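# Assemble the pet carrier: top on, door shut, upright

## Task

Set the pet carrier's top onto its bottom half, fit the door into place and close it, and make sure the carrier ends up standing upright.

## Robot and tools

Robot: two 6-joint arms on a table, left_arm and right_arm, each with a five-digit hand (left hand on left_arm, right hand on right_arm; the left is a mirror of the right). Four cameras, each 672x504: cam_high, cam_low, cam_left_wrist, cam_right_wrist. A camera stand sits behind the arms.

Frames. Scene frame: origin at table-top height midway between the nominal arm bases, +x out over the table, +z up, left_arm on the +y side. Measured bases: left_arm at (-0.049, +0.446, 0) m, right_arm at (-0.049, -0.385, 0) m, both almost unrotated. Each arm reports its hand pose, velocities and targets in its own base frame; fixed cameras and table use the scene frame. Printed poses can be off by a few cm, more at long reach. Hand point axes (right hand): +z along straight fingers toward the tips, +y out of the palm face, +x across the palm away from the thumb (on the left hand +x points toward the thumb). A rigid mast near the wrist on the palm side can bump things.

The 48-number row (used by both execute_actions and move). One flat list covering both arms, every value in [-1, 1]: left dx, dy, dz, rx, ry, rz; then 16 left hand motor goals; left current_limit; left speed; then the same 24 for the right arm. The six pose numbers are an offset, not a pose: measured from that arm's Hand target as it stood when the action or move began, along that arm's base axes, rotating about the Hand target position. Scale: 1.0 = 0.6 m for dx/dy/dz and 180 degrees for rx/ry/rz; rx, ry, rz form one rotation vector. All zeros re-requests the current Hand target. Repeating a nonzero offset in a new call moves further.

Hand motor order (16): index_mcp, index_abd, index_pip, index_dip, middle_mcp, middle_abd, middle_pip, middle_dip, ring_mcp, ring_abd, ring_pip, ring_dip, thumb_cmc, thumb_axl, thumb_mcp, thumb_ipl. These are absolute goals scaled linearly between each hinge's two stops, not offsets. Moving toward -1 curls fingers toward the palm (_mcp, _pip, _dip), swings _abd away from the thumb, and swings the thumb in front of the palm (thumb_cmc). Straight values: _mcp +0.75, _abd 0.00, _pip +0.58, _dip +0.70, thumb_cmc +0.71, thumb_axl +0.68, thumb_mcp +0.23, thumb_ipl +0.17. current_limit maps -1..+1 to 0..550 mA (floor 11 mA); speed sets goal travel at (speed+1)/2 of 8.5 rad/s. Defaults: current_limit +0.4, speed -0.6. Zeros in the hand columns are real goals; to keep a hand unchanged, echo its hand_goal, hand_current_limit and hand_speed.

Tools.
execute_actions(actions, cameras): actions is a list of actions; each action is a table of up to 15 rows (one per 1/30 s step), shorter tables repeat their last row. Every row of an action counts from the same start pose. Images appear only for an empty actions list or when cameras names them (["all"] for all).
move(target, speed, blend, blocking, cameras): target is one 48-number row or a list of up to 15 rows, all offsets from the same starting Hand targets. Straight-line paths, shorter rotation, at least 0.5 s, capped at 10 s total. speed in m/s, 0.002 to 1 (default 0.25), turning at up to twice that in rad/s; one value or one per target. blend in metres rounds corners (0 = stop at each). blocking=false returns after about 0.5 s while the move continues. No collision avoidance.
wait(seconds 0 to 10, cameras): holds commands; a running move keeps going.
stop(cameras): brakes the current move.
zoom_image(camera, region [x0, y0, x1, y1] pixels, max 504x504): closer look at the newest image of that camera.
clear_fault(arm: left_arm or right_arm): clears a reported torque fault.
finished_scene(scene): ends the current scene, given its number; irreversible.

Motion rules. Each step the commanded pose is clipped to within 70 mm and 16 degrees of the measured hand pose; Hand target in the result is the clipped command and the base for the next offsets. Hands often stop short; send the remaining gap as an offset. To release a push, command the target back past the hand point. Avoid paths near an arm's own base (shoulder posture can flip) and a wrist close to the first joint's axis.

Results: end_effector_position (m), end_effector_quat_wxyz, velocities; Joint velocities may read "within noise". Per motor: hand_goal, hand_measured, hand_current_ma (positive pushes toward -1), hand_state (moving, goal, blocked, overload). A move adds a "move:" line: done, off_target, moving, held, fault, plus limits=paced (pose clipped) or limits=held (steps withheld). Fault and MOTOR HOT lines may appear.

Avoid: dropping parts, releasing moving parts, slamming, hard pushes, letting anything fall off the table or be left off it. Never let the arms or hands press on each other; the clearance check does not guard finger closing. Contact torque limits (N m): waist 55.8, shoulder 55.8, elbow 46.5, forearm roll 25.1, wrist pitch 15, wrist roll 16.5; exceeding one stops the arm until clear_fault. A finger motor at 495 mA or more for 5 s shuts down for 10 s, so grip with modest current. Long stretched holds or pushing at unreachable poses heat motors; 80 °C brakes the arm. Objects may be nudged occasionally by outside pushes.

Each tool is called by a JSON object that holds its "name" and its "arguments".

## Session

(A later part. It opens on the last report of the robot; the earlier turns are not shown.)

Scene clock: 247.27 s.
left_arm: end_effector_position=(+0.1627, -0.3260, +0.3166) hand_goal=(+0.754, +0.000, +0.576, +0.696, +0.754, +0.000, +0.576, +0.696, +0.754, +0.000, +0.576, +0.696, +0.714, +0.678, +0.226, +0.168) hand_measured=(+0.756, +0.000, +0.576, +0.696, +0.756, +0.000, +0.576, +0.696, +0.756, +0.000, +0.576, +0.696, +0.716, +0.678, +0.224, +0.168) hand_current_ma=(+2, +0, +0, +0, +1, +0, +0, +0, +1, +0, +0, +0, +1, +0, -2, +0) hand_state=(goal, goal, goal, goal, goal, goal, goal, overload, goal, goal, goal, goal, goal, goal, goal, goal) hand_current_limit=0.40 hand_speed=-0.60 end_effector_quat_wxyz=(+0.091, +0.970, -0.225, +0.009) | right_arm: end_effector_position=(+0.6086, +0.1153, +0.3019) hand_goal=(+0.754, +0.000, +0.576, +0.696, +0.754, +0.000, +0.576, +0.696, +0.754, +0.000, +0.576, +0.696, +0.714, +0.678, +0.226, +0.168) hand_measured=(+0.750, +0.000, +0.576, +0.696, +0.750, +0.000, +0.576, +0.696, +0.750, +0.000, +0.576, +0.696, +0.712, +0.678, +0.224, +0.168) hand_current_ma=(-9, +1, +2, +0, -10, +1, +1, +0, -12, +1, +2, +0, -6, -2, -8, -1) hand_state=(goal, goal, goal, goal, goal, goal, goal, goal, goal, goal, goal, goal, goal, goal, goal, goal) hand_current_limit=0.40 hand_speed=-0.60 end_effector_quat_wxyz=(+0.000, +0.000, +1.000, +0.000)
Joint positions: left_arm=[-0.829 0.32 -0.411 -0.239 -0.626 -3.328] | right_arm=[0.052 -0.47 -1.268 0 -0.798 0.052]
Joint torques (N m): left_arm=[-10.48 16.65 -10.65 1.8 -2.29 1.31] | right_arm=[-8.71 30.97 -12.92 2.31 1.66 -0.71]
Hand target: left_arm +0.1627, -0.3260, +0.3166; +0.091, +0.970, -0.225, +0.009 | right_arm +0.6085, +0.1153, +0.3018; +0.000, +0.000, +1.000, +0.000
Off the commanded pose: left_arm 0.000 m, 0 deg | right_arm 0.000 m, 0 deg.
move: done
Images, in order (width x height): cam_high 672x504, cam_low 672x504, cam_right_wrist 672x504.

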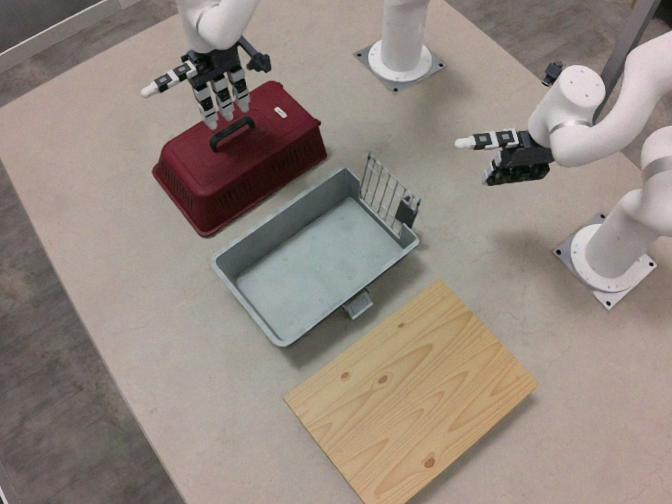

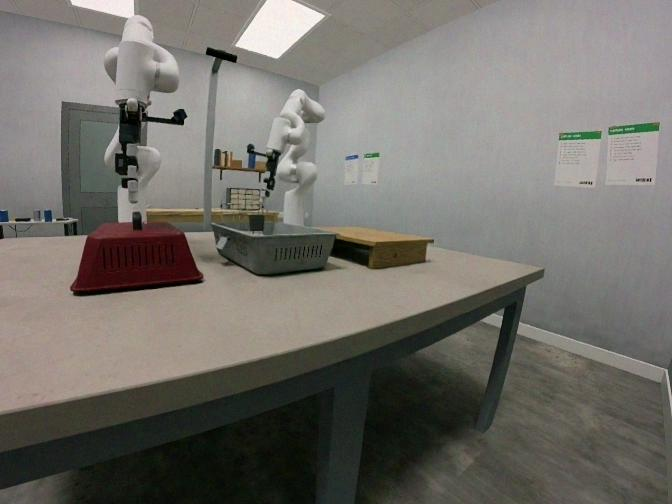

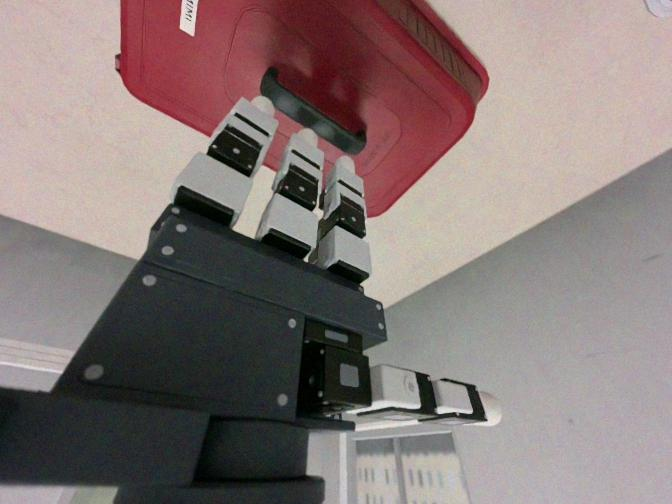

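{"name": "move", "arguments": {"target": [0,0,0,0,0,0, 0.754,0,0.576,0.696, 0.754,0,0.576,0.696, 0.754,0,0.576,0.696, 0.714,0.678,0.226,0.168, 0.4,-0.6, -0.05,-0.16,0,0,0,0, 0.753,0,-0.737,0.551, 0.753,0,-0.737,0.551, -0.479,0,-0.883,-0.464, 0.714,0.678,0.226,0.168, 0.4,-0.4], "cameras": ["cam_high","cam_low","cam_right_wrist"], "speed": 0.35}}

{"name": "zoom_image", "arguments": {"camera": "cam_right_wrist", "region": [200, 0, 440, 240]}}

{"name": "zoom_image", "arguments": {"camera": "cam_low", "region": [50, 100, 250, 300]}}

Scene clock: 301.30 s.
left_arm: end_effector_position=(+0.1627, -0.3260, +0.3166) hand_goal=(+0.754, +0.000, +0.576, +0.696, +0.754, +0.000, +0.576, +0.696, +0.754, +0.000, +0.576, +0.696, +0.714, +0.678, +0.226, +0.168) hand_measured=(+0.756, +0.000, +0.576, +0.696, +0.756, +0.000, +0.576, +0.696, +0.756, +0.000, +0.576, +0.696, +0.716, +0.678, +0.224, +0.168) hand_current_ma=(+2, +0, +0, +0, +1, +0, +0, +0, +1, +0, +0, +0, +1, +0, -2, +0) hand_state=(goal, goal, goal, goal, goal, goal, goal, overload, goal, goal, goal, goal, goal, goal, goal, goal) hand_current_limit=0.40 hand_speed=-0.60 end_effector_quat_wxyz=(+0.091, +0.970, -0.225, +0.009) | right_arm: end_effector_position=(+0.5785, +0.0193, +0.3018) hand_goal=(+0.754, +0.000, -0.736, +0.552, +0.754, +0.000, -0.736, +0.552, -0.478, +0.000, -0.882, -0.464, +0.714, +0.678, +0.226, +0.168) hand_measured=(+0.754, +0.000, -0.728, +0.554, +0.754, +0.000, -0.730, +0.556, -0.380, +0.000, -0.648, -0.448, +0.712, +0.678, +0.224, +0.168) hand_current_ma=(+0, +1, +23, +8, +0, +1, +20, +8, +385, +1, +385, +48, -3, -2, -8, -1) hand_state=(goal, goal, goal, goal, goal, goal, goal, goal, blocked, goal, blocked, goal, goal, goal, goal, goal) hand_current_limit=0.40 hand_speed=-0.40 end_effector_quat_wxyz=(+0.000, +0.000, +1.000, +0.000)
Joint positions: left_arm=[-0.829 0.32 -0.411 -0.239 -0.626 -3.328] | right_arm=[-0.118 -0.408 -1.181 0 -0.772 -0.117]
Joint torques (N m): left_arm=[-7.59 15.41 -11.23 2.18 -2.18 1.3] | right_arm=[-12.19 56.44 -12.56 2.27 1.57 -0.76]
Hand target: left_arm +0.1627, -0.3260, +0.3166; +0.091, +0.970, -0.225, +0.009 | right_arm +0.5785, +0.0193, +0.3018; +0.000, +0.000, +1.000, +0.000
Off the commanded pose: left_arm 0.000 m, 0 deg | right_arm 0.000 m, 0 deg.
move: done
Images, in order (width x height): cam_high 672x504, cam_low 672x504, cam_right_wrist 672x504.

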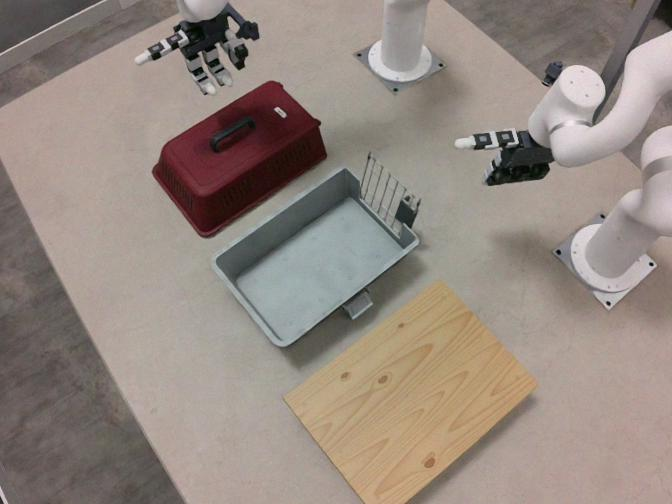

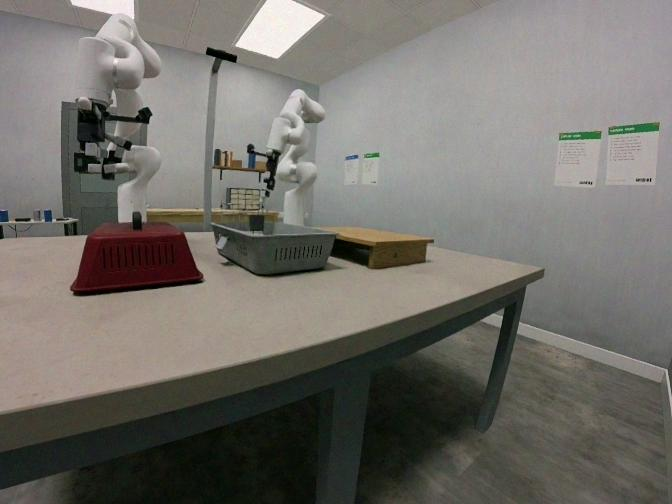

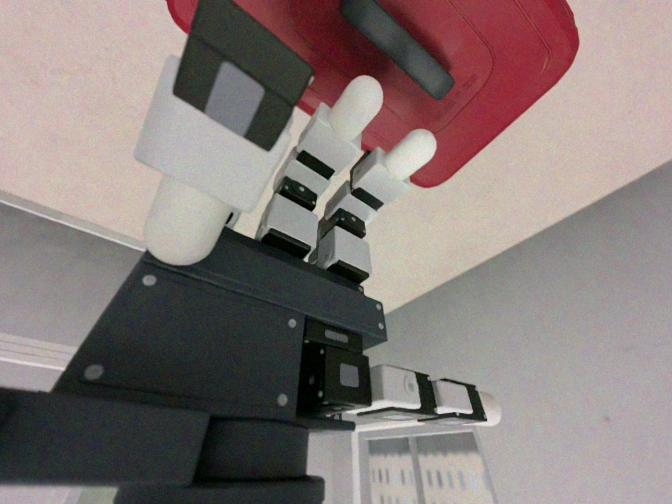

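Scaled by 2.100 from the camera's 672x504 image, which has a finer 960x720 frame.

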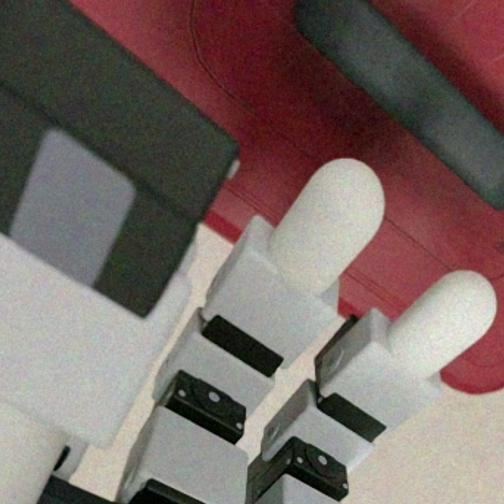

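Scaled by 2.520 from the camera's 672x504 image, which has a finer 960x720 frame.

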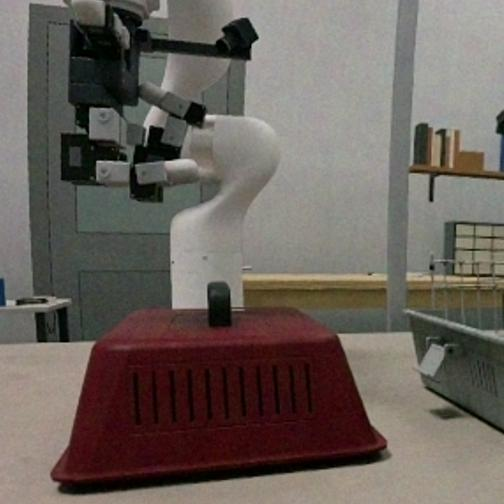

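{"name": "zoom_image", "arguments": {"camera": "cam_low", "region": [60, 80, 170, 240]}}

Scaled by 3.150 from the camera's 672x504 image, which has a finer 960x720 frame.

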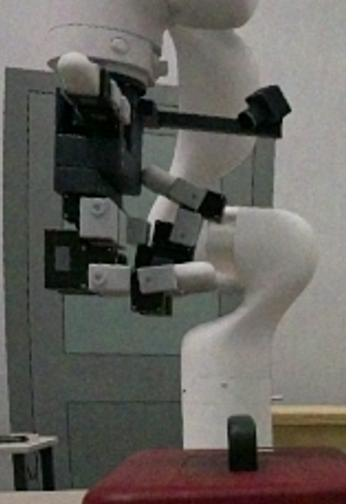

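{"name": "zoom_image", "arguments": {"camera": "cam_high", "region": [200, 105, 270, 160]}}

{"name": "execute_actions", "arguments": {"actions": [], "cameras": ["cam_left_wrist"]}}

{"name": "zoom_image", "arguments": {"camera": "cam_left_wrist", "region": [20, 180, 100, 260]}}

Scaled by 7.200 from the camera's 672x504 image, which has a finer 960x720 frame.

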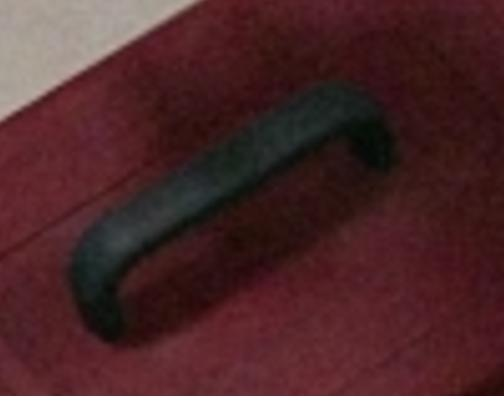

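Scene clock: 323.13 s.
left_arm: end_effector_position=(+0.1627, -0.3260, +0.3166) hand_goal=(+0.754, +0.000, +0.576, +0.696, +0.754, +0.000, +0.576, +0.696, +0.754, +0.000, +0.576, +0.696, +0.714, +0.678, +0.226, +0.168) hand_measured=(+0.756, +0.000, +0.576, +0.696, +0.756, +0.000, +0.576, +0.696, +0.756, +0.000, +0.576, +0.696, +0.716, +0.678, +0.224, +0.168) hand_current_ma=(+2, +0, +0, +0, +1, +0, +0, +0, +1, +0, +0, +0, +1, +0, -2, +0) hand_state=(goal, goal, goal, goal, goal, goal, goal, overload, goal, goal, goal, goal, goal, goal, goal, goal) hand_current_limit=0.40 hand_speed=-0.60 end_effector_quat_wxyz=(+0.091, +0.970, -0.225, +0.009) | right_arm: end_effector_position=(+0.5785, +0.0193, +0.3018) hand_goal=(+0.754, +0.000, -0.736, +0.552, +0.754, +0.000, -0.736, +0.552, -0.478, +0.000, -0.882, -0.464, +0.714, +0.678, +0.226, +0.168) hand_measured=(+0.754, +0.000, -0.728, +0.554, +0.754, +0.000, -0.730, +0.556, -0.380, +0.000, -0.648, -0.448, +0.712, +0.678, +0.224, +0.168) hand_current_ma=(+0, +1, +23, +8, +0, +1, +20, +8, +385, +1, +385, +48, -3, -2, -8, -1) hand_state=(goal, goal, goal, goal, goal, goal, goal, goal, blocked, goal, blocked, goal, goal, goal, goal, goal) hand_current_limit=0.40 hand_speed=-0.40 end_effector_quat_wxyz=(+0.000, +0.000, +1.000, +0.000)
Joint positions: left_arm=[-0.829 0.32 -0.411 -0.239 -0.626 -3.328] | right_arm=[-0.118 -0.408 -1.181 0 -0.772 -0.117]
Joint velocities: within noise
Joint torques (N m): left_arm=[-9.01 15.72 -10.6 1.99 -2.16 1.19] | right_arm=[-12.23 56.12 -12.26 2.07 1.44 0.94]
Hand target: left_arm +0.1627, -0.3260, +0.3166; +0.091, +0.970, -0.225, +0.009 | right_arm +0.5785, +0.0193, +0.3018; +0.000, +0.000, +1.000, +0.000
Off the commanded pose: left_arm 0.000 m, 0 deg | right_arm 0.000 m, 0 deg.
Images, in order (width x height): cam_left_wrist 672x504.

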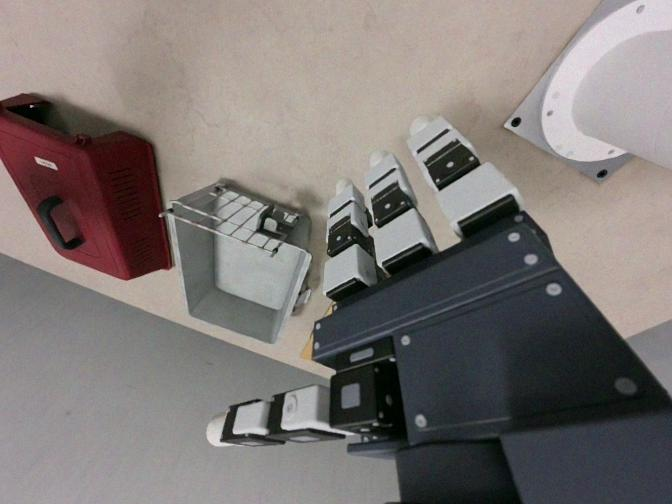

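Scaled by 6.300 from the camera's 672x504 image, which has a finer 960x720 frame.

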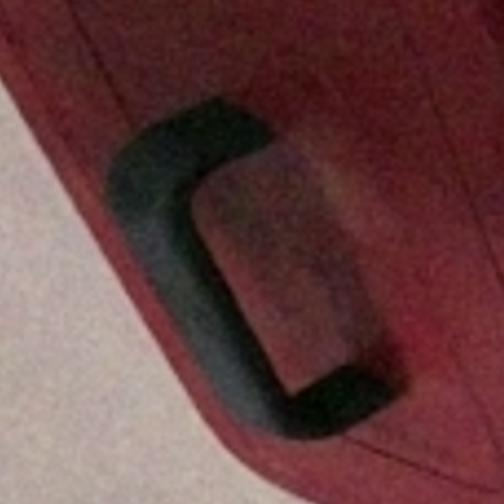

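{"name": "move", "arguments": {"target": [[0,0,0,0,0,0, 0.754,0,0.576,0.696, 0.754,0,0.576,0.696, 0.754,0,0.576,0.696, 0.714,0.678,0.226,0.168, 0.4,-0.6, -0.03,0.06,0.197,0,0,0, -0.068,0,0.576,-0.609, -0.068,0,0.576,-0.609, 0.753,0,0.576,0.696, 0.714,0.678,0.226,0.168, 0.4,-0.4],[0,0,0,0,0,0, 0.754,0,0.576,0.696, 0.754,0,0.576,0.696, 0.754,0,0.576,0.696, 0.714,0.678,0.226,0.168, 0.4,-0.6, -0.03,0.135,0.197,0,-0.25,0.433, -0.068,0,0.576,-0.609, -0.068,0,0.576,-0.609, 0.753,0,0.576,0.696, 0.714,0.678,0.226,0.168, 0.4,-0.4]], "cameras": ["cam_high","cam_low","cam_right_wrist"], "speed": 0.35}}

Scene clock: 381.80 s.
left_arm: end_effector_position=(+0.1627, -0.3260, +0.3166) hand_goal=(+0.754, +0.000, +0.576, +0.696, +0.754, +0.000, +0.576, +0.696, +0.754, +0.000, +0.576, +0.696, +0.714, +0.678, +0.226, +0.168) hand_measured=(+0.756, +0.000, +0.576, +0.696, +0.756, +0.000, +0.576, +0.696, +0.756, +0.000, +0.576, +0.696, +0.716, +0.678, +0.224, +0.168) hand_current_ma=(+2, +0, +0, +0, +1, +0, +0, +0, +1, +0, +0, +0, +1, +0, -2, +0) hand_state=(goal, goal, goal, goal, goal, goal, goal, overload, goal, goal, goal, goal, goal, goal, goal, goal) hand_current_limit=0.40 hand_speed=-0.60 end_effector_quat_wxyz=(+0.091, +0.970, -0.225, +0.009) | right_arm: end_effector_position=(+0.5606, +0.1003, +0.4200) hand_goal=(-0.068, +0.000, +0.576, -0.608, -0.068, +0.000, +0.576, -0.608, +0.754, +0.000, +0.576, +0.696, +0.714, +0.678, +0.226, +0.168) hand_measured=(-0.060, +0.000, +0.576, -0.606, -0.058, +0.000, +0.576, -0.604, +0.750, +0.000, +0.572, +0.694, +0.712, +0.678, +0.224, +0.168) hand_current_ma=(+26, +1, -2, +7, +30, +1, -2, +8, -10, +1, -8, -7, -4, -2, -9, -1) hand_state=(goal, goal, goal, goal, goal, goal, goal, goal, goal, goal, goal, goal, goal, goal, goal, goal) hand_current_limit=0.40 hand_speed=-0.40 end_effector_quat_wxyz=(+0.354, -0.612, +0.707, +0.000)
Joint positions: left_arm=[-0.829 0.32 -0.411 -0.239 -0.626 -3.328] | right_arm=[-0.069 -0.242 -1.177 0.963 -0.605 -2.223]
Joint torques (N m): left_arm=[-7.68 14.84 -12.49 1.92 -2.18 1.48] | right_arm=[-10.88 39.43 -13.66 2.29 -1.72 -0.73]
Hand target: left_arm +0.1627, -0.3260, +0.3166; +0.091, +0.970, -0.225, +0.009 | right_arm +0.5605, +0.1003, +0.4200; +0.354, -0.612, +0.707, +0.000
Off the commanded pose: left_arm 0.000 m, 0 deg | right_arm 0.000 m, 0 deg.
move: done
Images, in order (width x height): cam_high 672x504, cam_low 672x504, cam_right_wrist 672x504.

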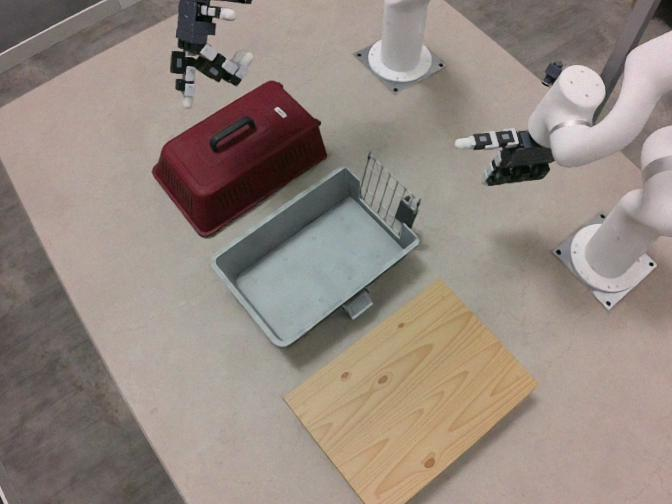

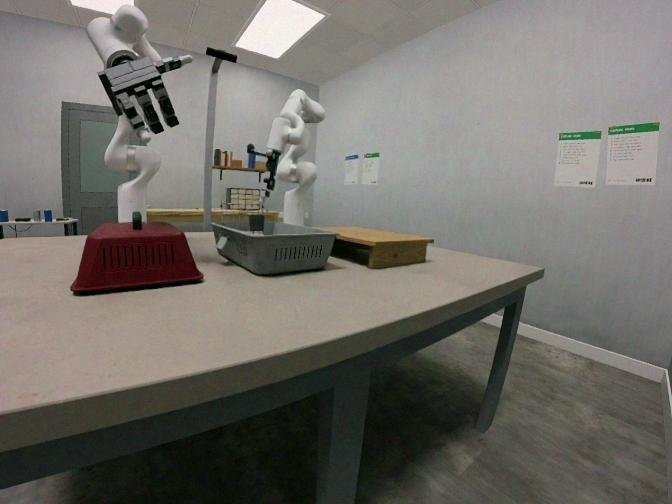

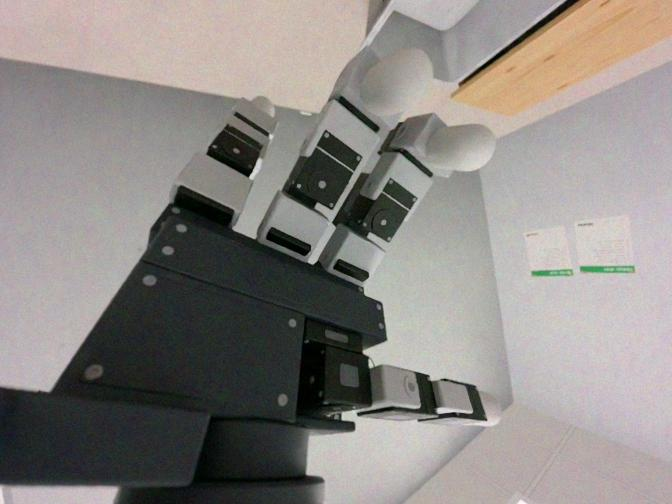

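{"name": "move", "arguments": {"target": [0,0,0,0,0,0, 0.754,0,0.576,0.696, 0.754,0,0.576,0.696, 0.754,0,0.576,0.696, 0.714,0.678,0.226,0.168, 0.4,-0.6, 0.035,0.05,-0.2,0,-0.25,0.433, -0.068,0,0.576,-0.609, -0.068,0,0.576,-0.609, 0.753,0,0.576,0.696, 0.714,0.678,0.226,0.168, 0.4,-0.4], "cameras": ["cam_high","cam_low","cam_right_wrist"], "speed": 0.35}}

{"name": "zoom_image", "arguments": {"camera": "cam_low", "region": [70, 60, 230, 240]}}

{"name": "zoom_image", "arguments": {"camera": "cam_right_wrist", "region": [200, 0, 504, 300]}}

Scene clock: 387.40 s.
left_arm: end_effector_position=(+0.1627, -0.3260, +0.3166) hand_goal=(+0.754, +0.000, +0.576, +0.696, +0.754, +0.000, +0.576, +0.696, +0.754, +0.000, +0.576, +0.696, +0.714, +0.678, +0.226, +0.168) hand_measured=(+0.756, +0.000, +0.576, +0.696, +0.756, +0.000, +0.576, +0.696, +0.756, +0.000, +0.576, +0.696, +0.716, +0.678, +0.224, +0.168) hand_current_ma=(+2, +0, +0, +0, +1, +0, +0, +0, +1, +0, +0, +0, +1, +0, -2, +0) hand_state=(goal, goal, goal, goal, goal, goal, goal, overload, goal, goal, goal, goal, goal, goal, goal, goal) hand_current_limit=0.40 hand_speed=-0.60 end_effector_quat_wxyz=(+0.091, +0.970, -0.225, +0.009) | right_arm: end_effector_position=(+0.5816, +0.1303, +0.3001) hand_goal=(-0.068, +0.000, +0.576, -0.608, -0.068, +0.000, +0.576, -0.608, +0.754, +0.000, +0.576, +0.696, +0.714, +0.678, +0.226, +0.168) hand_measured=(-0.066, +0.000, +0.576, -0.606, -0.066, +0.000, +0.576, -0.604, +0.746, +0.000, +0.572, +0.694, +0.708, +0.678, +0.224, +0.168) hand_current_ma=(+3, +1, -2, +7, +4, +1, -2, +8, -22, +1, -8, -7, -20, -2, -9, -1) hand_state=(goal, goal, goal, goal, goal, goal, goal, goal, goal, goal, goal, goal, goal, goal, goal, goal) hand_current_limit=0.40 hand_speed=-0.40 end_effector_quat_wxyz=(-0.500, +0.866, +0.000, +0.000)
Joint positions: left_arm=[-0.829 0.32 -0.411 -0.239 -0.626 -3.328] | right_arm=[-0.029 -0.556 -1.3 1.179 -1.213 -3.903]
Joint torques (N m): left_arm=[-8.02 14.84 -12.42 1.99 -2.15 1.38] | right_arm=[13.87 34.9 -21.8 -1.28 -2.4 -0.83]
Hand target: left_arm +0.1627, -0.3260, +0.3166; +0.091, +0.970, -0.225, +0.009 | right_arm +0.5815, +0.1303, +0.3000; -0.500, +0.866, +0.000, +0.000
Off the commanded pose: left_arm 0.000 m, 0 deg | right_arm 0.000 m, 0 deg.
move: done
Images, in order (width x height): cam_high 672x504, cam_low 672x504, cam_right_wrist 672x504.

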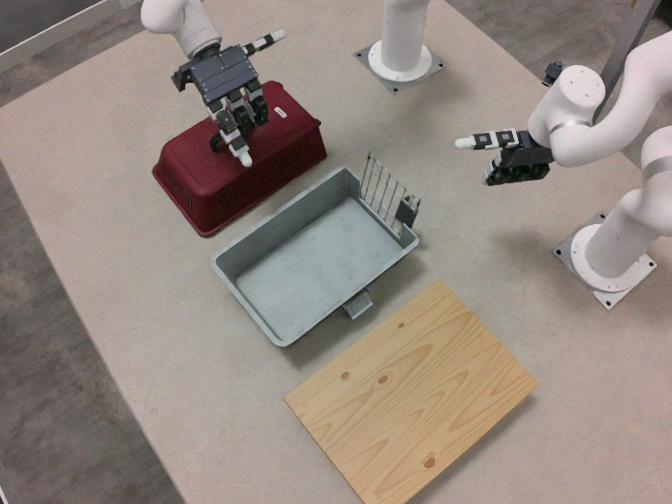

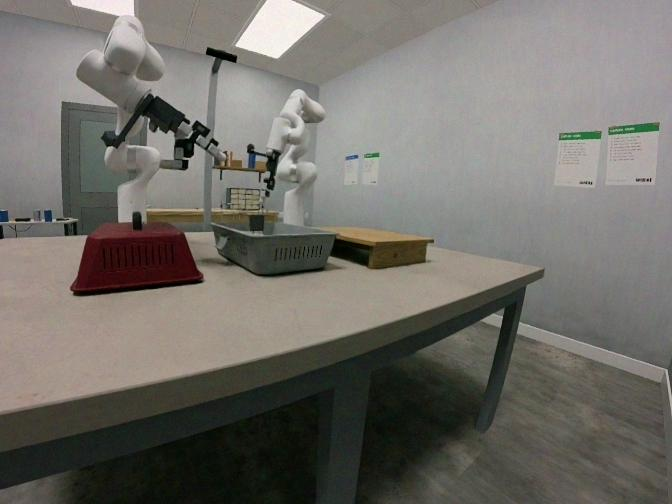

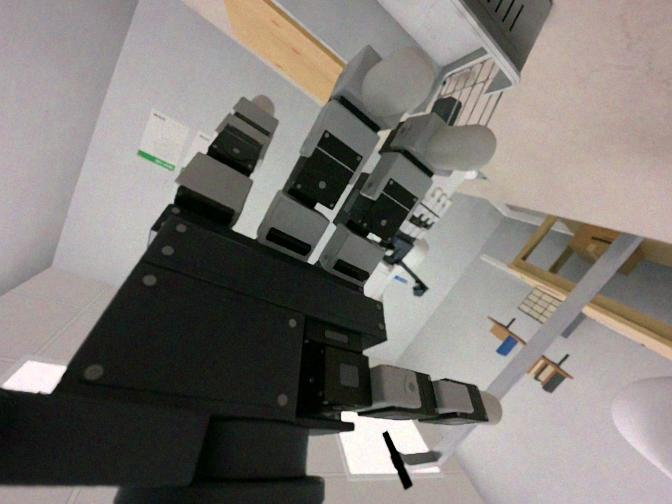

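Scaled by 2.800 from the camera's 672x504 image, which has a finer 960x720 frame.

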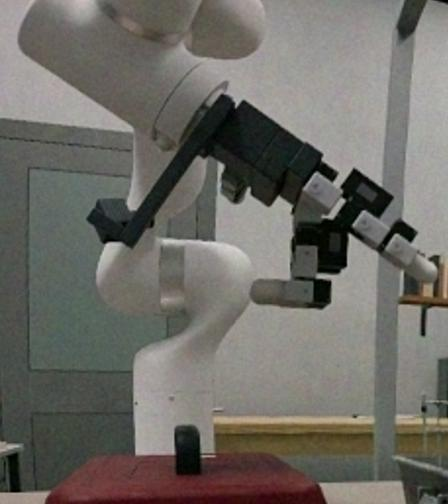

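Scaled by 1.658 from the camera's 672x504 image, which has a finer 960x720 frame.

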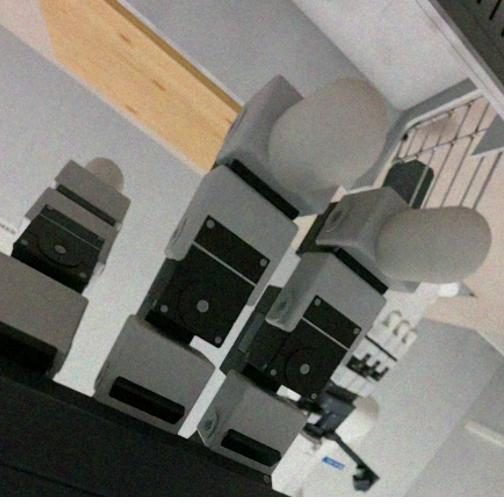

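{"name": "move", "arguments": {"target": [0,0,0,0,0,0, 0.754,0,0.576,0.696, 0.754,0,0.576,0.696, 0.754,0,0.576,0.696, 0.714,0.678,0.226,0.168, 0.4,-0.6, 0,0,-0.2083,0,0,0, -0.068,0,0.576,-0.609, -0.068,0,0.576,-0.609, 0.753,0,0.576,0.696, 0.714,0.678,0.226,0.168, 0.4,-0.4], "cameras": ["cam_high","cam_low","cam_right_wrist","cam_left_wrist"], "speed": 0.2}}

{"name": "zoom_image", "arguments": {"camera": "cam_low", "region": [90, 140, 210, 260]}}

{"name": "zoom_image", "arguments": {"camera": "cam_high", "region": [160, 60, 300, 200]}}

{"name": "zoom_image", "arguments": {"camera": "cam_left_wrist", "region": [0, 120, 200, 320]}}

Scene clock: 410.67 s.
left_arm: end_effector_position=(+0.1627, -0.3260, +0.3166) hand_goal=(+0.754, +0.000, +0.576, +0.696, +0.754, +0.000, +0.576, +0.696, +0.754, +0.000, +0.576, +0.696, +0.714, +0.678, +0.226, +0.168) hand_measured=(+0.756, +0.000, +0.576, +0.696, +0.756, +0.000, +0.576, +0.696, +0.756, +0.000, +0.576, +0.696, +0.716, +0.678, +0.224, +0.168) hand_current_ma=(+2, +0, +0, +0, +1, +0, +0, +0, +1, +0, +0, +0, +1, +0, -2, +0) hand_state=(goal, goal, goal, goal, goal, goal, goal, overload, goal, goal, goal, goal, goal, goal, goal, goal) hand_current_limit=0.40 hand_speed=-0.60 end_effector_quat_wxyz=(+0.091, +0.970, -0.225, +0.009) | right_arm: end_effector_position=(+0.5815, +0.1303, +0.1751) hand_goal=(-0.068, +0.000, +0.576, -0.608, -0.068, +0.000, +0.576, -0.608, +0.754, +0.000, +0.576, +0.696, +0.714, +0.678, +0.226, +0.168) hand_measured=(-0.066, +0.000, +0.576, -0.606, -0.066, +0.000, +0.576, -0.604, +0.746, +0.000, +0.572, +0.694, +0.706, +0.678, +0.224, +0.168) hand_current_ma=(+3, +1, -2, +7, +4, +1, -2, +8, -27, +1, -8, -7, -22, -2, -9, -1) hand_state=(goal, goal, goal, goal, goal, goal, goal, goal, goal, goal, goal, goal, goal, goal, goal, goal) hand_current_limit=0.40 hand_speed=-0.40 end_effector_quat_wxyz=(-0.500, +0.866, +0.000, +0.000)
Joint positions: left_arm=[-0.829 0.32 -0.411 -0.239 -0.626 -3.328] | right_arm=[-0.029 -0.737 -1.259 1.266 -1.137 -4.129]
Joint torques (N m): left_arm=[-7.63 17.22 -12.25 1.6 -2.14 1.25] | right_arm=[1.79 37.94 -20.17 2.22 0.8 -0.86]
Hand target: left_arm +0.1627, -0.3260, +0.3166; +0.091, +0.970, -0.225, +0.009 | right_arm +0.5815, +0.1303, +0.1751; -0.500, +0.866, +0.000, +0.000
Off the commanded pose: left_arm 0.000 m, 0 deg | right_arm 0.000 m, 0 deg.
move: done

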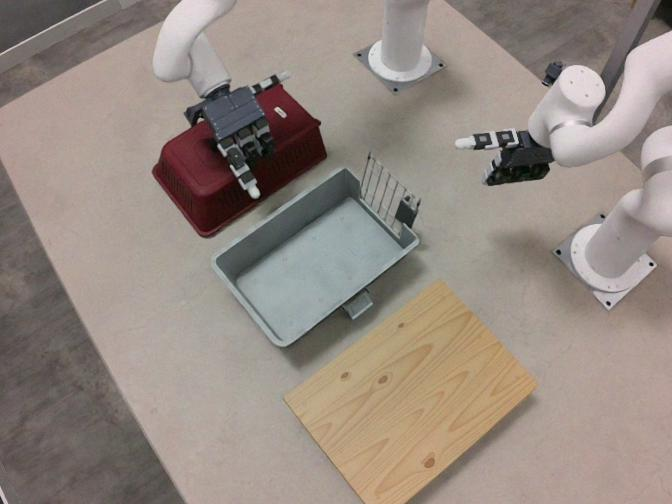

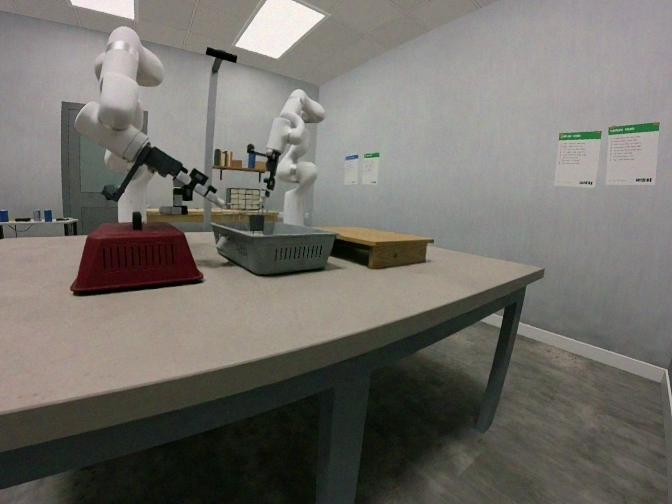

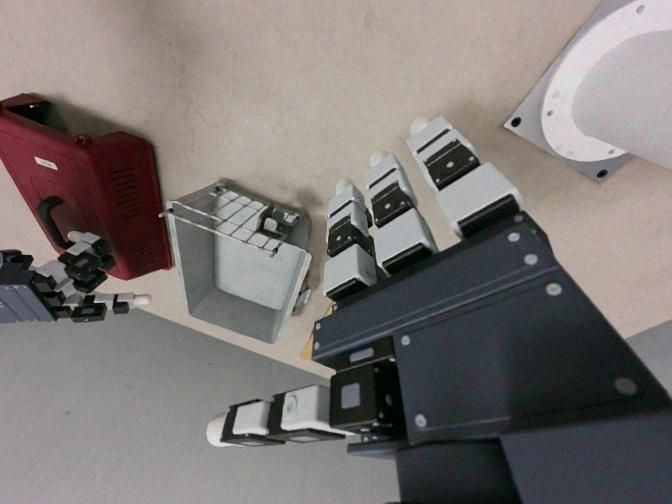

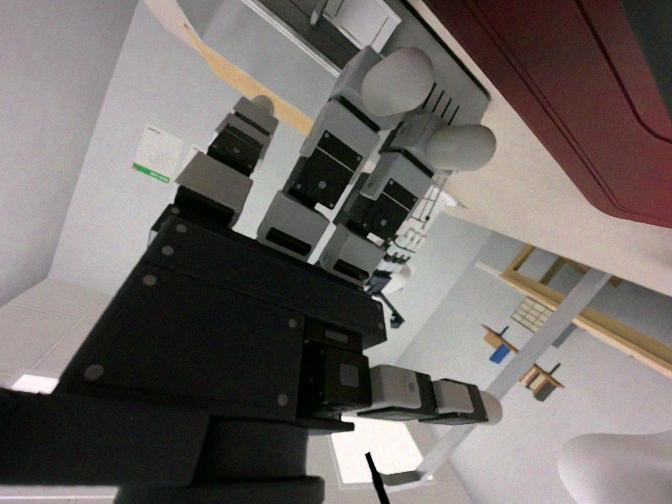

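Scaled by 4.200 from the camera's 672x504 image, which has a finer 960x720 frame.

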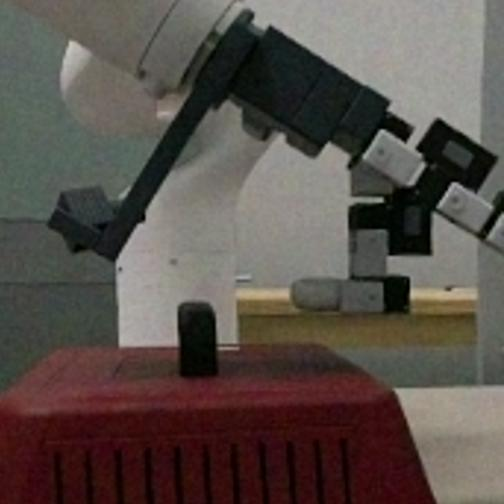

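Scaled by 3.600 from the camera's 672x504 image, which has a finer 960x720 frame.

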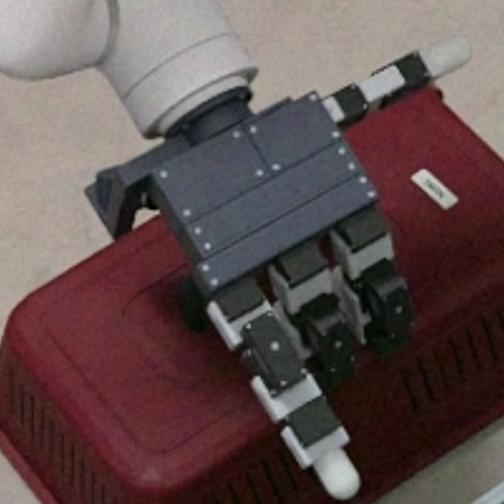

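Scaled by 2.520 from the camera's 672x504 image, which has a finer 960x720 frame.

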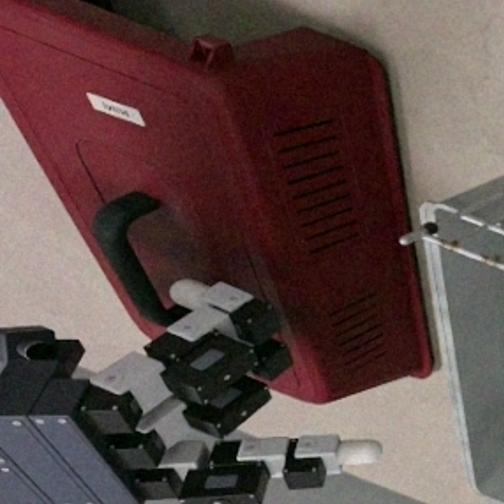

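{"name": "execute_actions", "arguments": {"actions": [], "cameras": ["cam_left_wrist","cam_high"]}}

{"name": "zoom_image", "arguments": {"camera": "cam_left_wrist", "region": [20, 180, 120, 280]}}

Scene clock: 429.67 s.
left_arm: end_effector_position=(+0.1627, -0.3260, +0.3166) hand_goal=(+0.754, +0.000, +0.576, +0.696, +0.754, +0.000, +0.576, +0.696, +0.754, +0.000, +0.576, +0.696, +0.714, +0.678, +0.226, +0.168) hand_measured=(+0.756, +0.000, +0.576, +0.696, +0.756, +0.000, +0.576, +0.696, +0.756, +0.000, +0.576, +0.696, +0.716, +0.678, +0.224, +0.168) hand_current_ma=(+2, +0, +0, +0, +1, +0, +0, +0, +1, +0, +0, +0, +1, +0, -2, +0) hand_state=(goal, goal, goal, goal, goal, goal, goal, overload, goal, goal, goal, goal, goal, goal, goal, goal) hand_current_limit=0.40 hand_speed=-0.60 end_effector_quat_wxyz=(+0.091, +0.970, -0.225, +0.009) | right_arm: end_effector_position=(+0.5815, +0.1303, +0.1751) hand_goal=(-0.068, +0.000, +0.576, -0.608, -0.068, +0.000, +0.576, -0.608, +0.754, +0.000, +0.576, +0.696, +0.714, +0.678, +0.226, +0.168) hand_measured=(-0.066, +0.000, +0.576, -0.606, -0.066, +0.000, +0.576, -0.604, +0.746, +0.000, +0.572, +0.694, +0.706, +0.678, +0.224, +0.168) hand_current_ma=(+3, +1, -2, +7, +4, +1, -2, +8, -27, +1, -8, -7, -22, -2, -9, -1) hand_state=(goal, goal, goal, goal, goal, goal, goal, goal, goal, goal, goal, goal, goal, goal, goal, goal) hand_current_limit=0.40 hand_speed=-0.40 end_effector_quat_wxyz=(-0.500, +0.866, +0.000, +0.000)
Joint positions: left_arm=[-0.829 0.32 -0.411 -0.239 -0.626 -3.328] | right_arm=[-0.029 -0.737 -1.259 1.266 -1.137 -4.129]
Joint velocities: within noise
Joint torques (N m): left_arm=[-7.16 15.45 -12.48 1.84 -2.29 1.37] | right_arm=[0.7 36.63 -20.69 2.18 0.86 0.98]
Hand target: left_arm +0.1627, -0.3260, +0.3166; +0.091, +0.970, -0.225, +0.009 | right_arm +0.5815, +0.1303, +0.1751; -0.500, +0.866, +0.000, +0.000
Off the commanded pose: left_arm 0.000 m, 0 deg | right_arm 0.000 m, 0 deg.
Images, in order (width x height): cam_high 672x504, cam_left_wrist 672x504.

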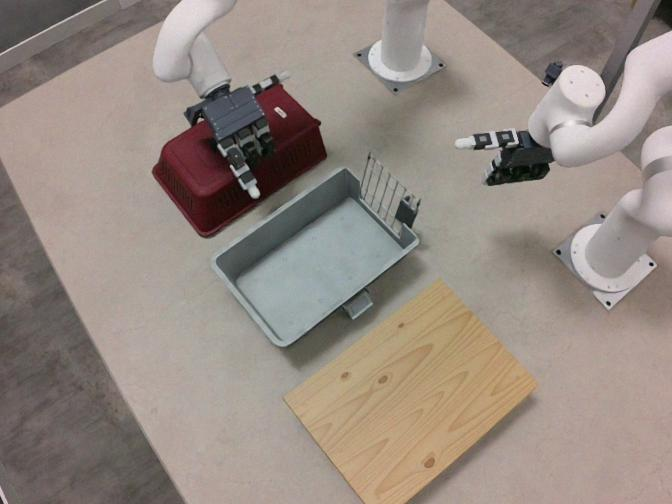

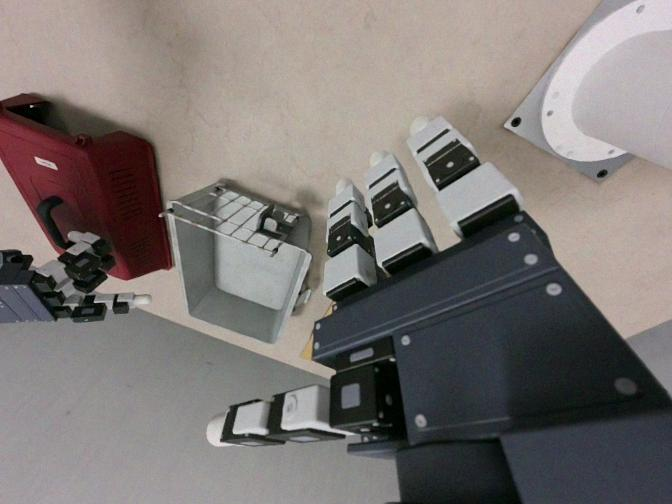

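Scaled by 5.040 from the camera's 672x504 image, which has a finer 960x720 frame.

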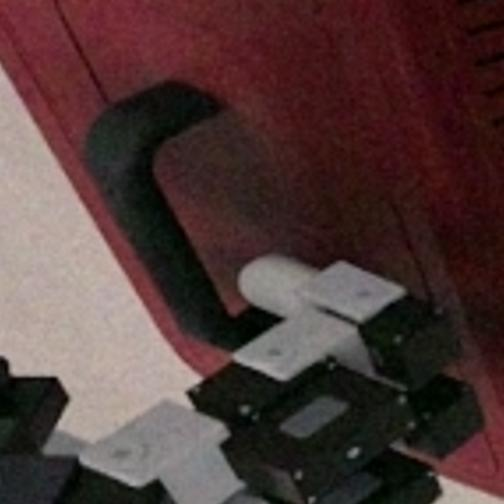

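{"name": "move", "arguments": {"target": [0,0,0,0,0,0, 0.754,0,0.576,0.696, 0.754,0,0.576,0.696, 0.754,0,0.576,0.696, 0.714,0.678,0.226,0.168, 0.4,-0.6, 0,0,-0.04,0,0,0, -0.068,0,0.576,-0.609, -0.068,0,0.576,-0.609, 0.753,0,0.576,0.696, 0.714,0.678,0.226,0.168, 0.4,-0.4], "cameras": ["cam_high","cam_low","cam_left_wrist"], "speed": 0.1}}

{"name": "zoom_image", "arguments": {"camera": "cam_low", "region": [90, 140, 210, 260]}}

{"name": "zoom_image", "arguments": {"camera": "cam_left_wrist", "region": [20, 180, 120, 280]}}

Scene clock: 442.00 s.
left_arm: end_effector_position=(+0.1627, -0.3260, +0.3166) hand_goal=(+0.754, +0.000, +0.576, +0.696, +0.754, +0.000, +0.576, +0.696, +0.754, +0.000, +0.576, +0.696, +0.714, +0.678, +0.226, +0.168) hand_measured=(+0.756, +0.000, +0.576, +0.696, +0.756, +0.000, +0.576, +0.696, +0.756, +0.000, +0.576, +0.696, +0.716, +0.678, +0.224, +0.168) hand_current_ma=(+2, +0, +0, +0, +1, +0, +0, +0, +1, +0, +0, +0, +1, +0, -2, +0) hand_state=(goal, goal, goal, goal, goal, goal, goal, overload, goal, goal, goal, goal, goal, goal, goal, goal) hand_current_limit=0.40 hand_speed=-0.60 end_effector_quat_wxyz=(+0.091, +0.970, -0.225, +0.009) | right_arm: end_effector_position=(+0.5816, +0.1303, +0.1511) hand_goal=(-0.068, +0.000, +0.576, -0.608, -0.068, +0.000, +0.576, -0.608, +0.754, +0.000, +0.576, +0.696, +0.714, +0.678, +0.226, +0.168) hand_measured=(-0.066, +0.000, +0.576, -0.606, -0.066, +0.000, +0.576, -0.604, +0.746, +0.000, +0.572, +0.694, +0.706, +0.678, +0.224, +0.168) hand_current_ma=(+3, +1, -2, +7, +4, +1, -2, +8, -27, +1, -8, -7, -22, -2, -9, -1) hand_state=(goal, goal, goal, goal, goal, goal, goal, goal, goal, goal, goal, goal, goal, goal, goal, goal) hand_current_limit=0.40 hand_speed=-0.40 end_effector_quat_wxyz=(-0.500, +0.866, +0.000, +0.000)
Joint positions: left_arm=[-0.829 0.32 -0.411 -0.239 -0.626 -3.328] | right_arm=[-0.029 -0.778 -1.262 1.284 -1.126 -4.17]
Joint torques (N m): left_arm=[-7.9 15.15 -13.18 1.69 -2.09 1.34] | right_arm=[-1.51 39.33 -19.44 2.48 0.72 -0.91]
Hand target: left_arm +0.1627, -0.3260, +0.3166; +0.091, +0.970, -0.225, +0.009 | right_arm +0.5815, +0.1303, +0.1511; -0.500, +0.866, +0.000, +0.000
Off the commanded pose: left_arm 0.000 m, 0 deg | right_arm 0.000 m, 0 deg.
move: done
Images, in order (width x height): cam_high 672x504, cam_low 672x504, cam_left_wrist 672x504.

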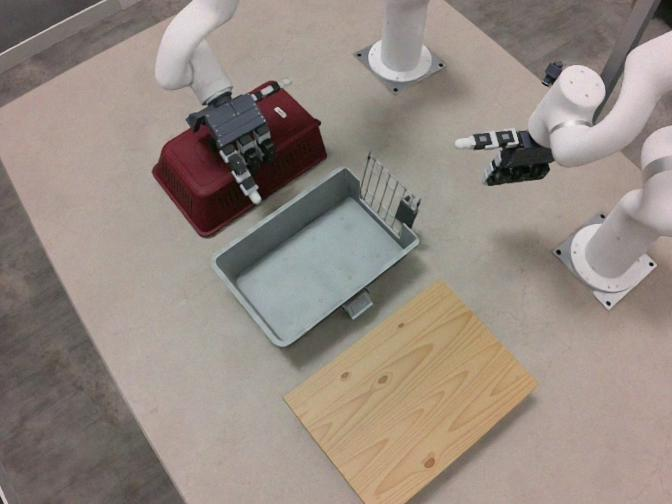

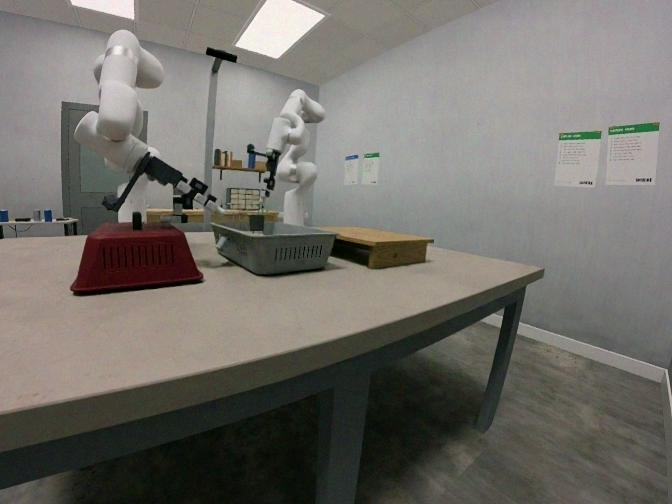

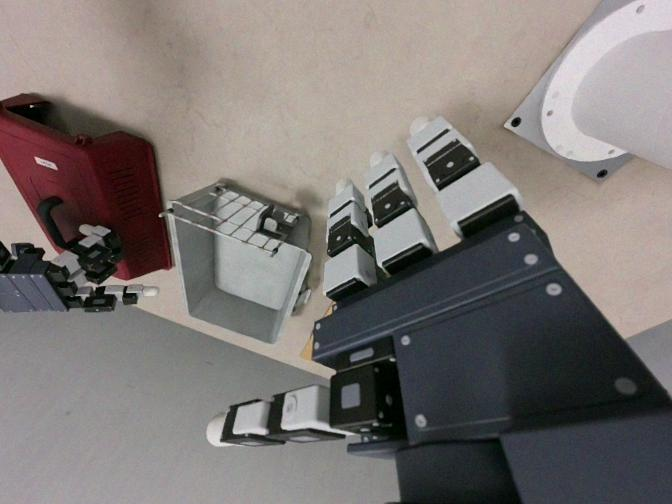

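Scaled by 4.200 from the camera's 672x504 image, which has a finer 960x720 frame.

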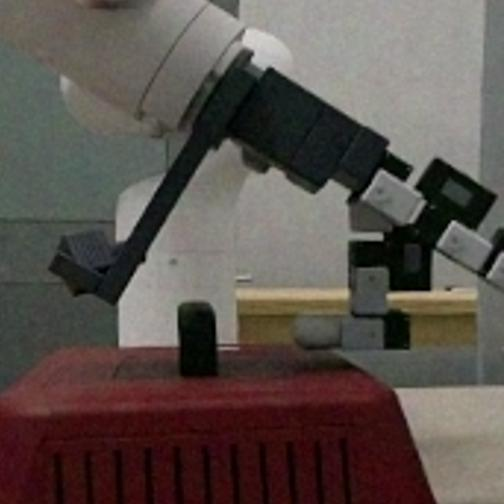

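Scaled by 5.040 from the camera's 672x504 image, which has a finer 960x720 frame.

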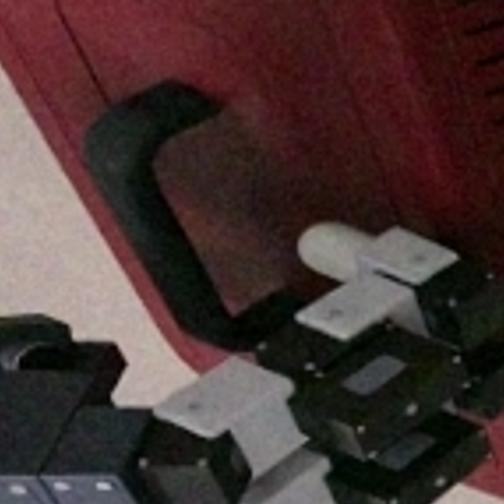

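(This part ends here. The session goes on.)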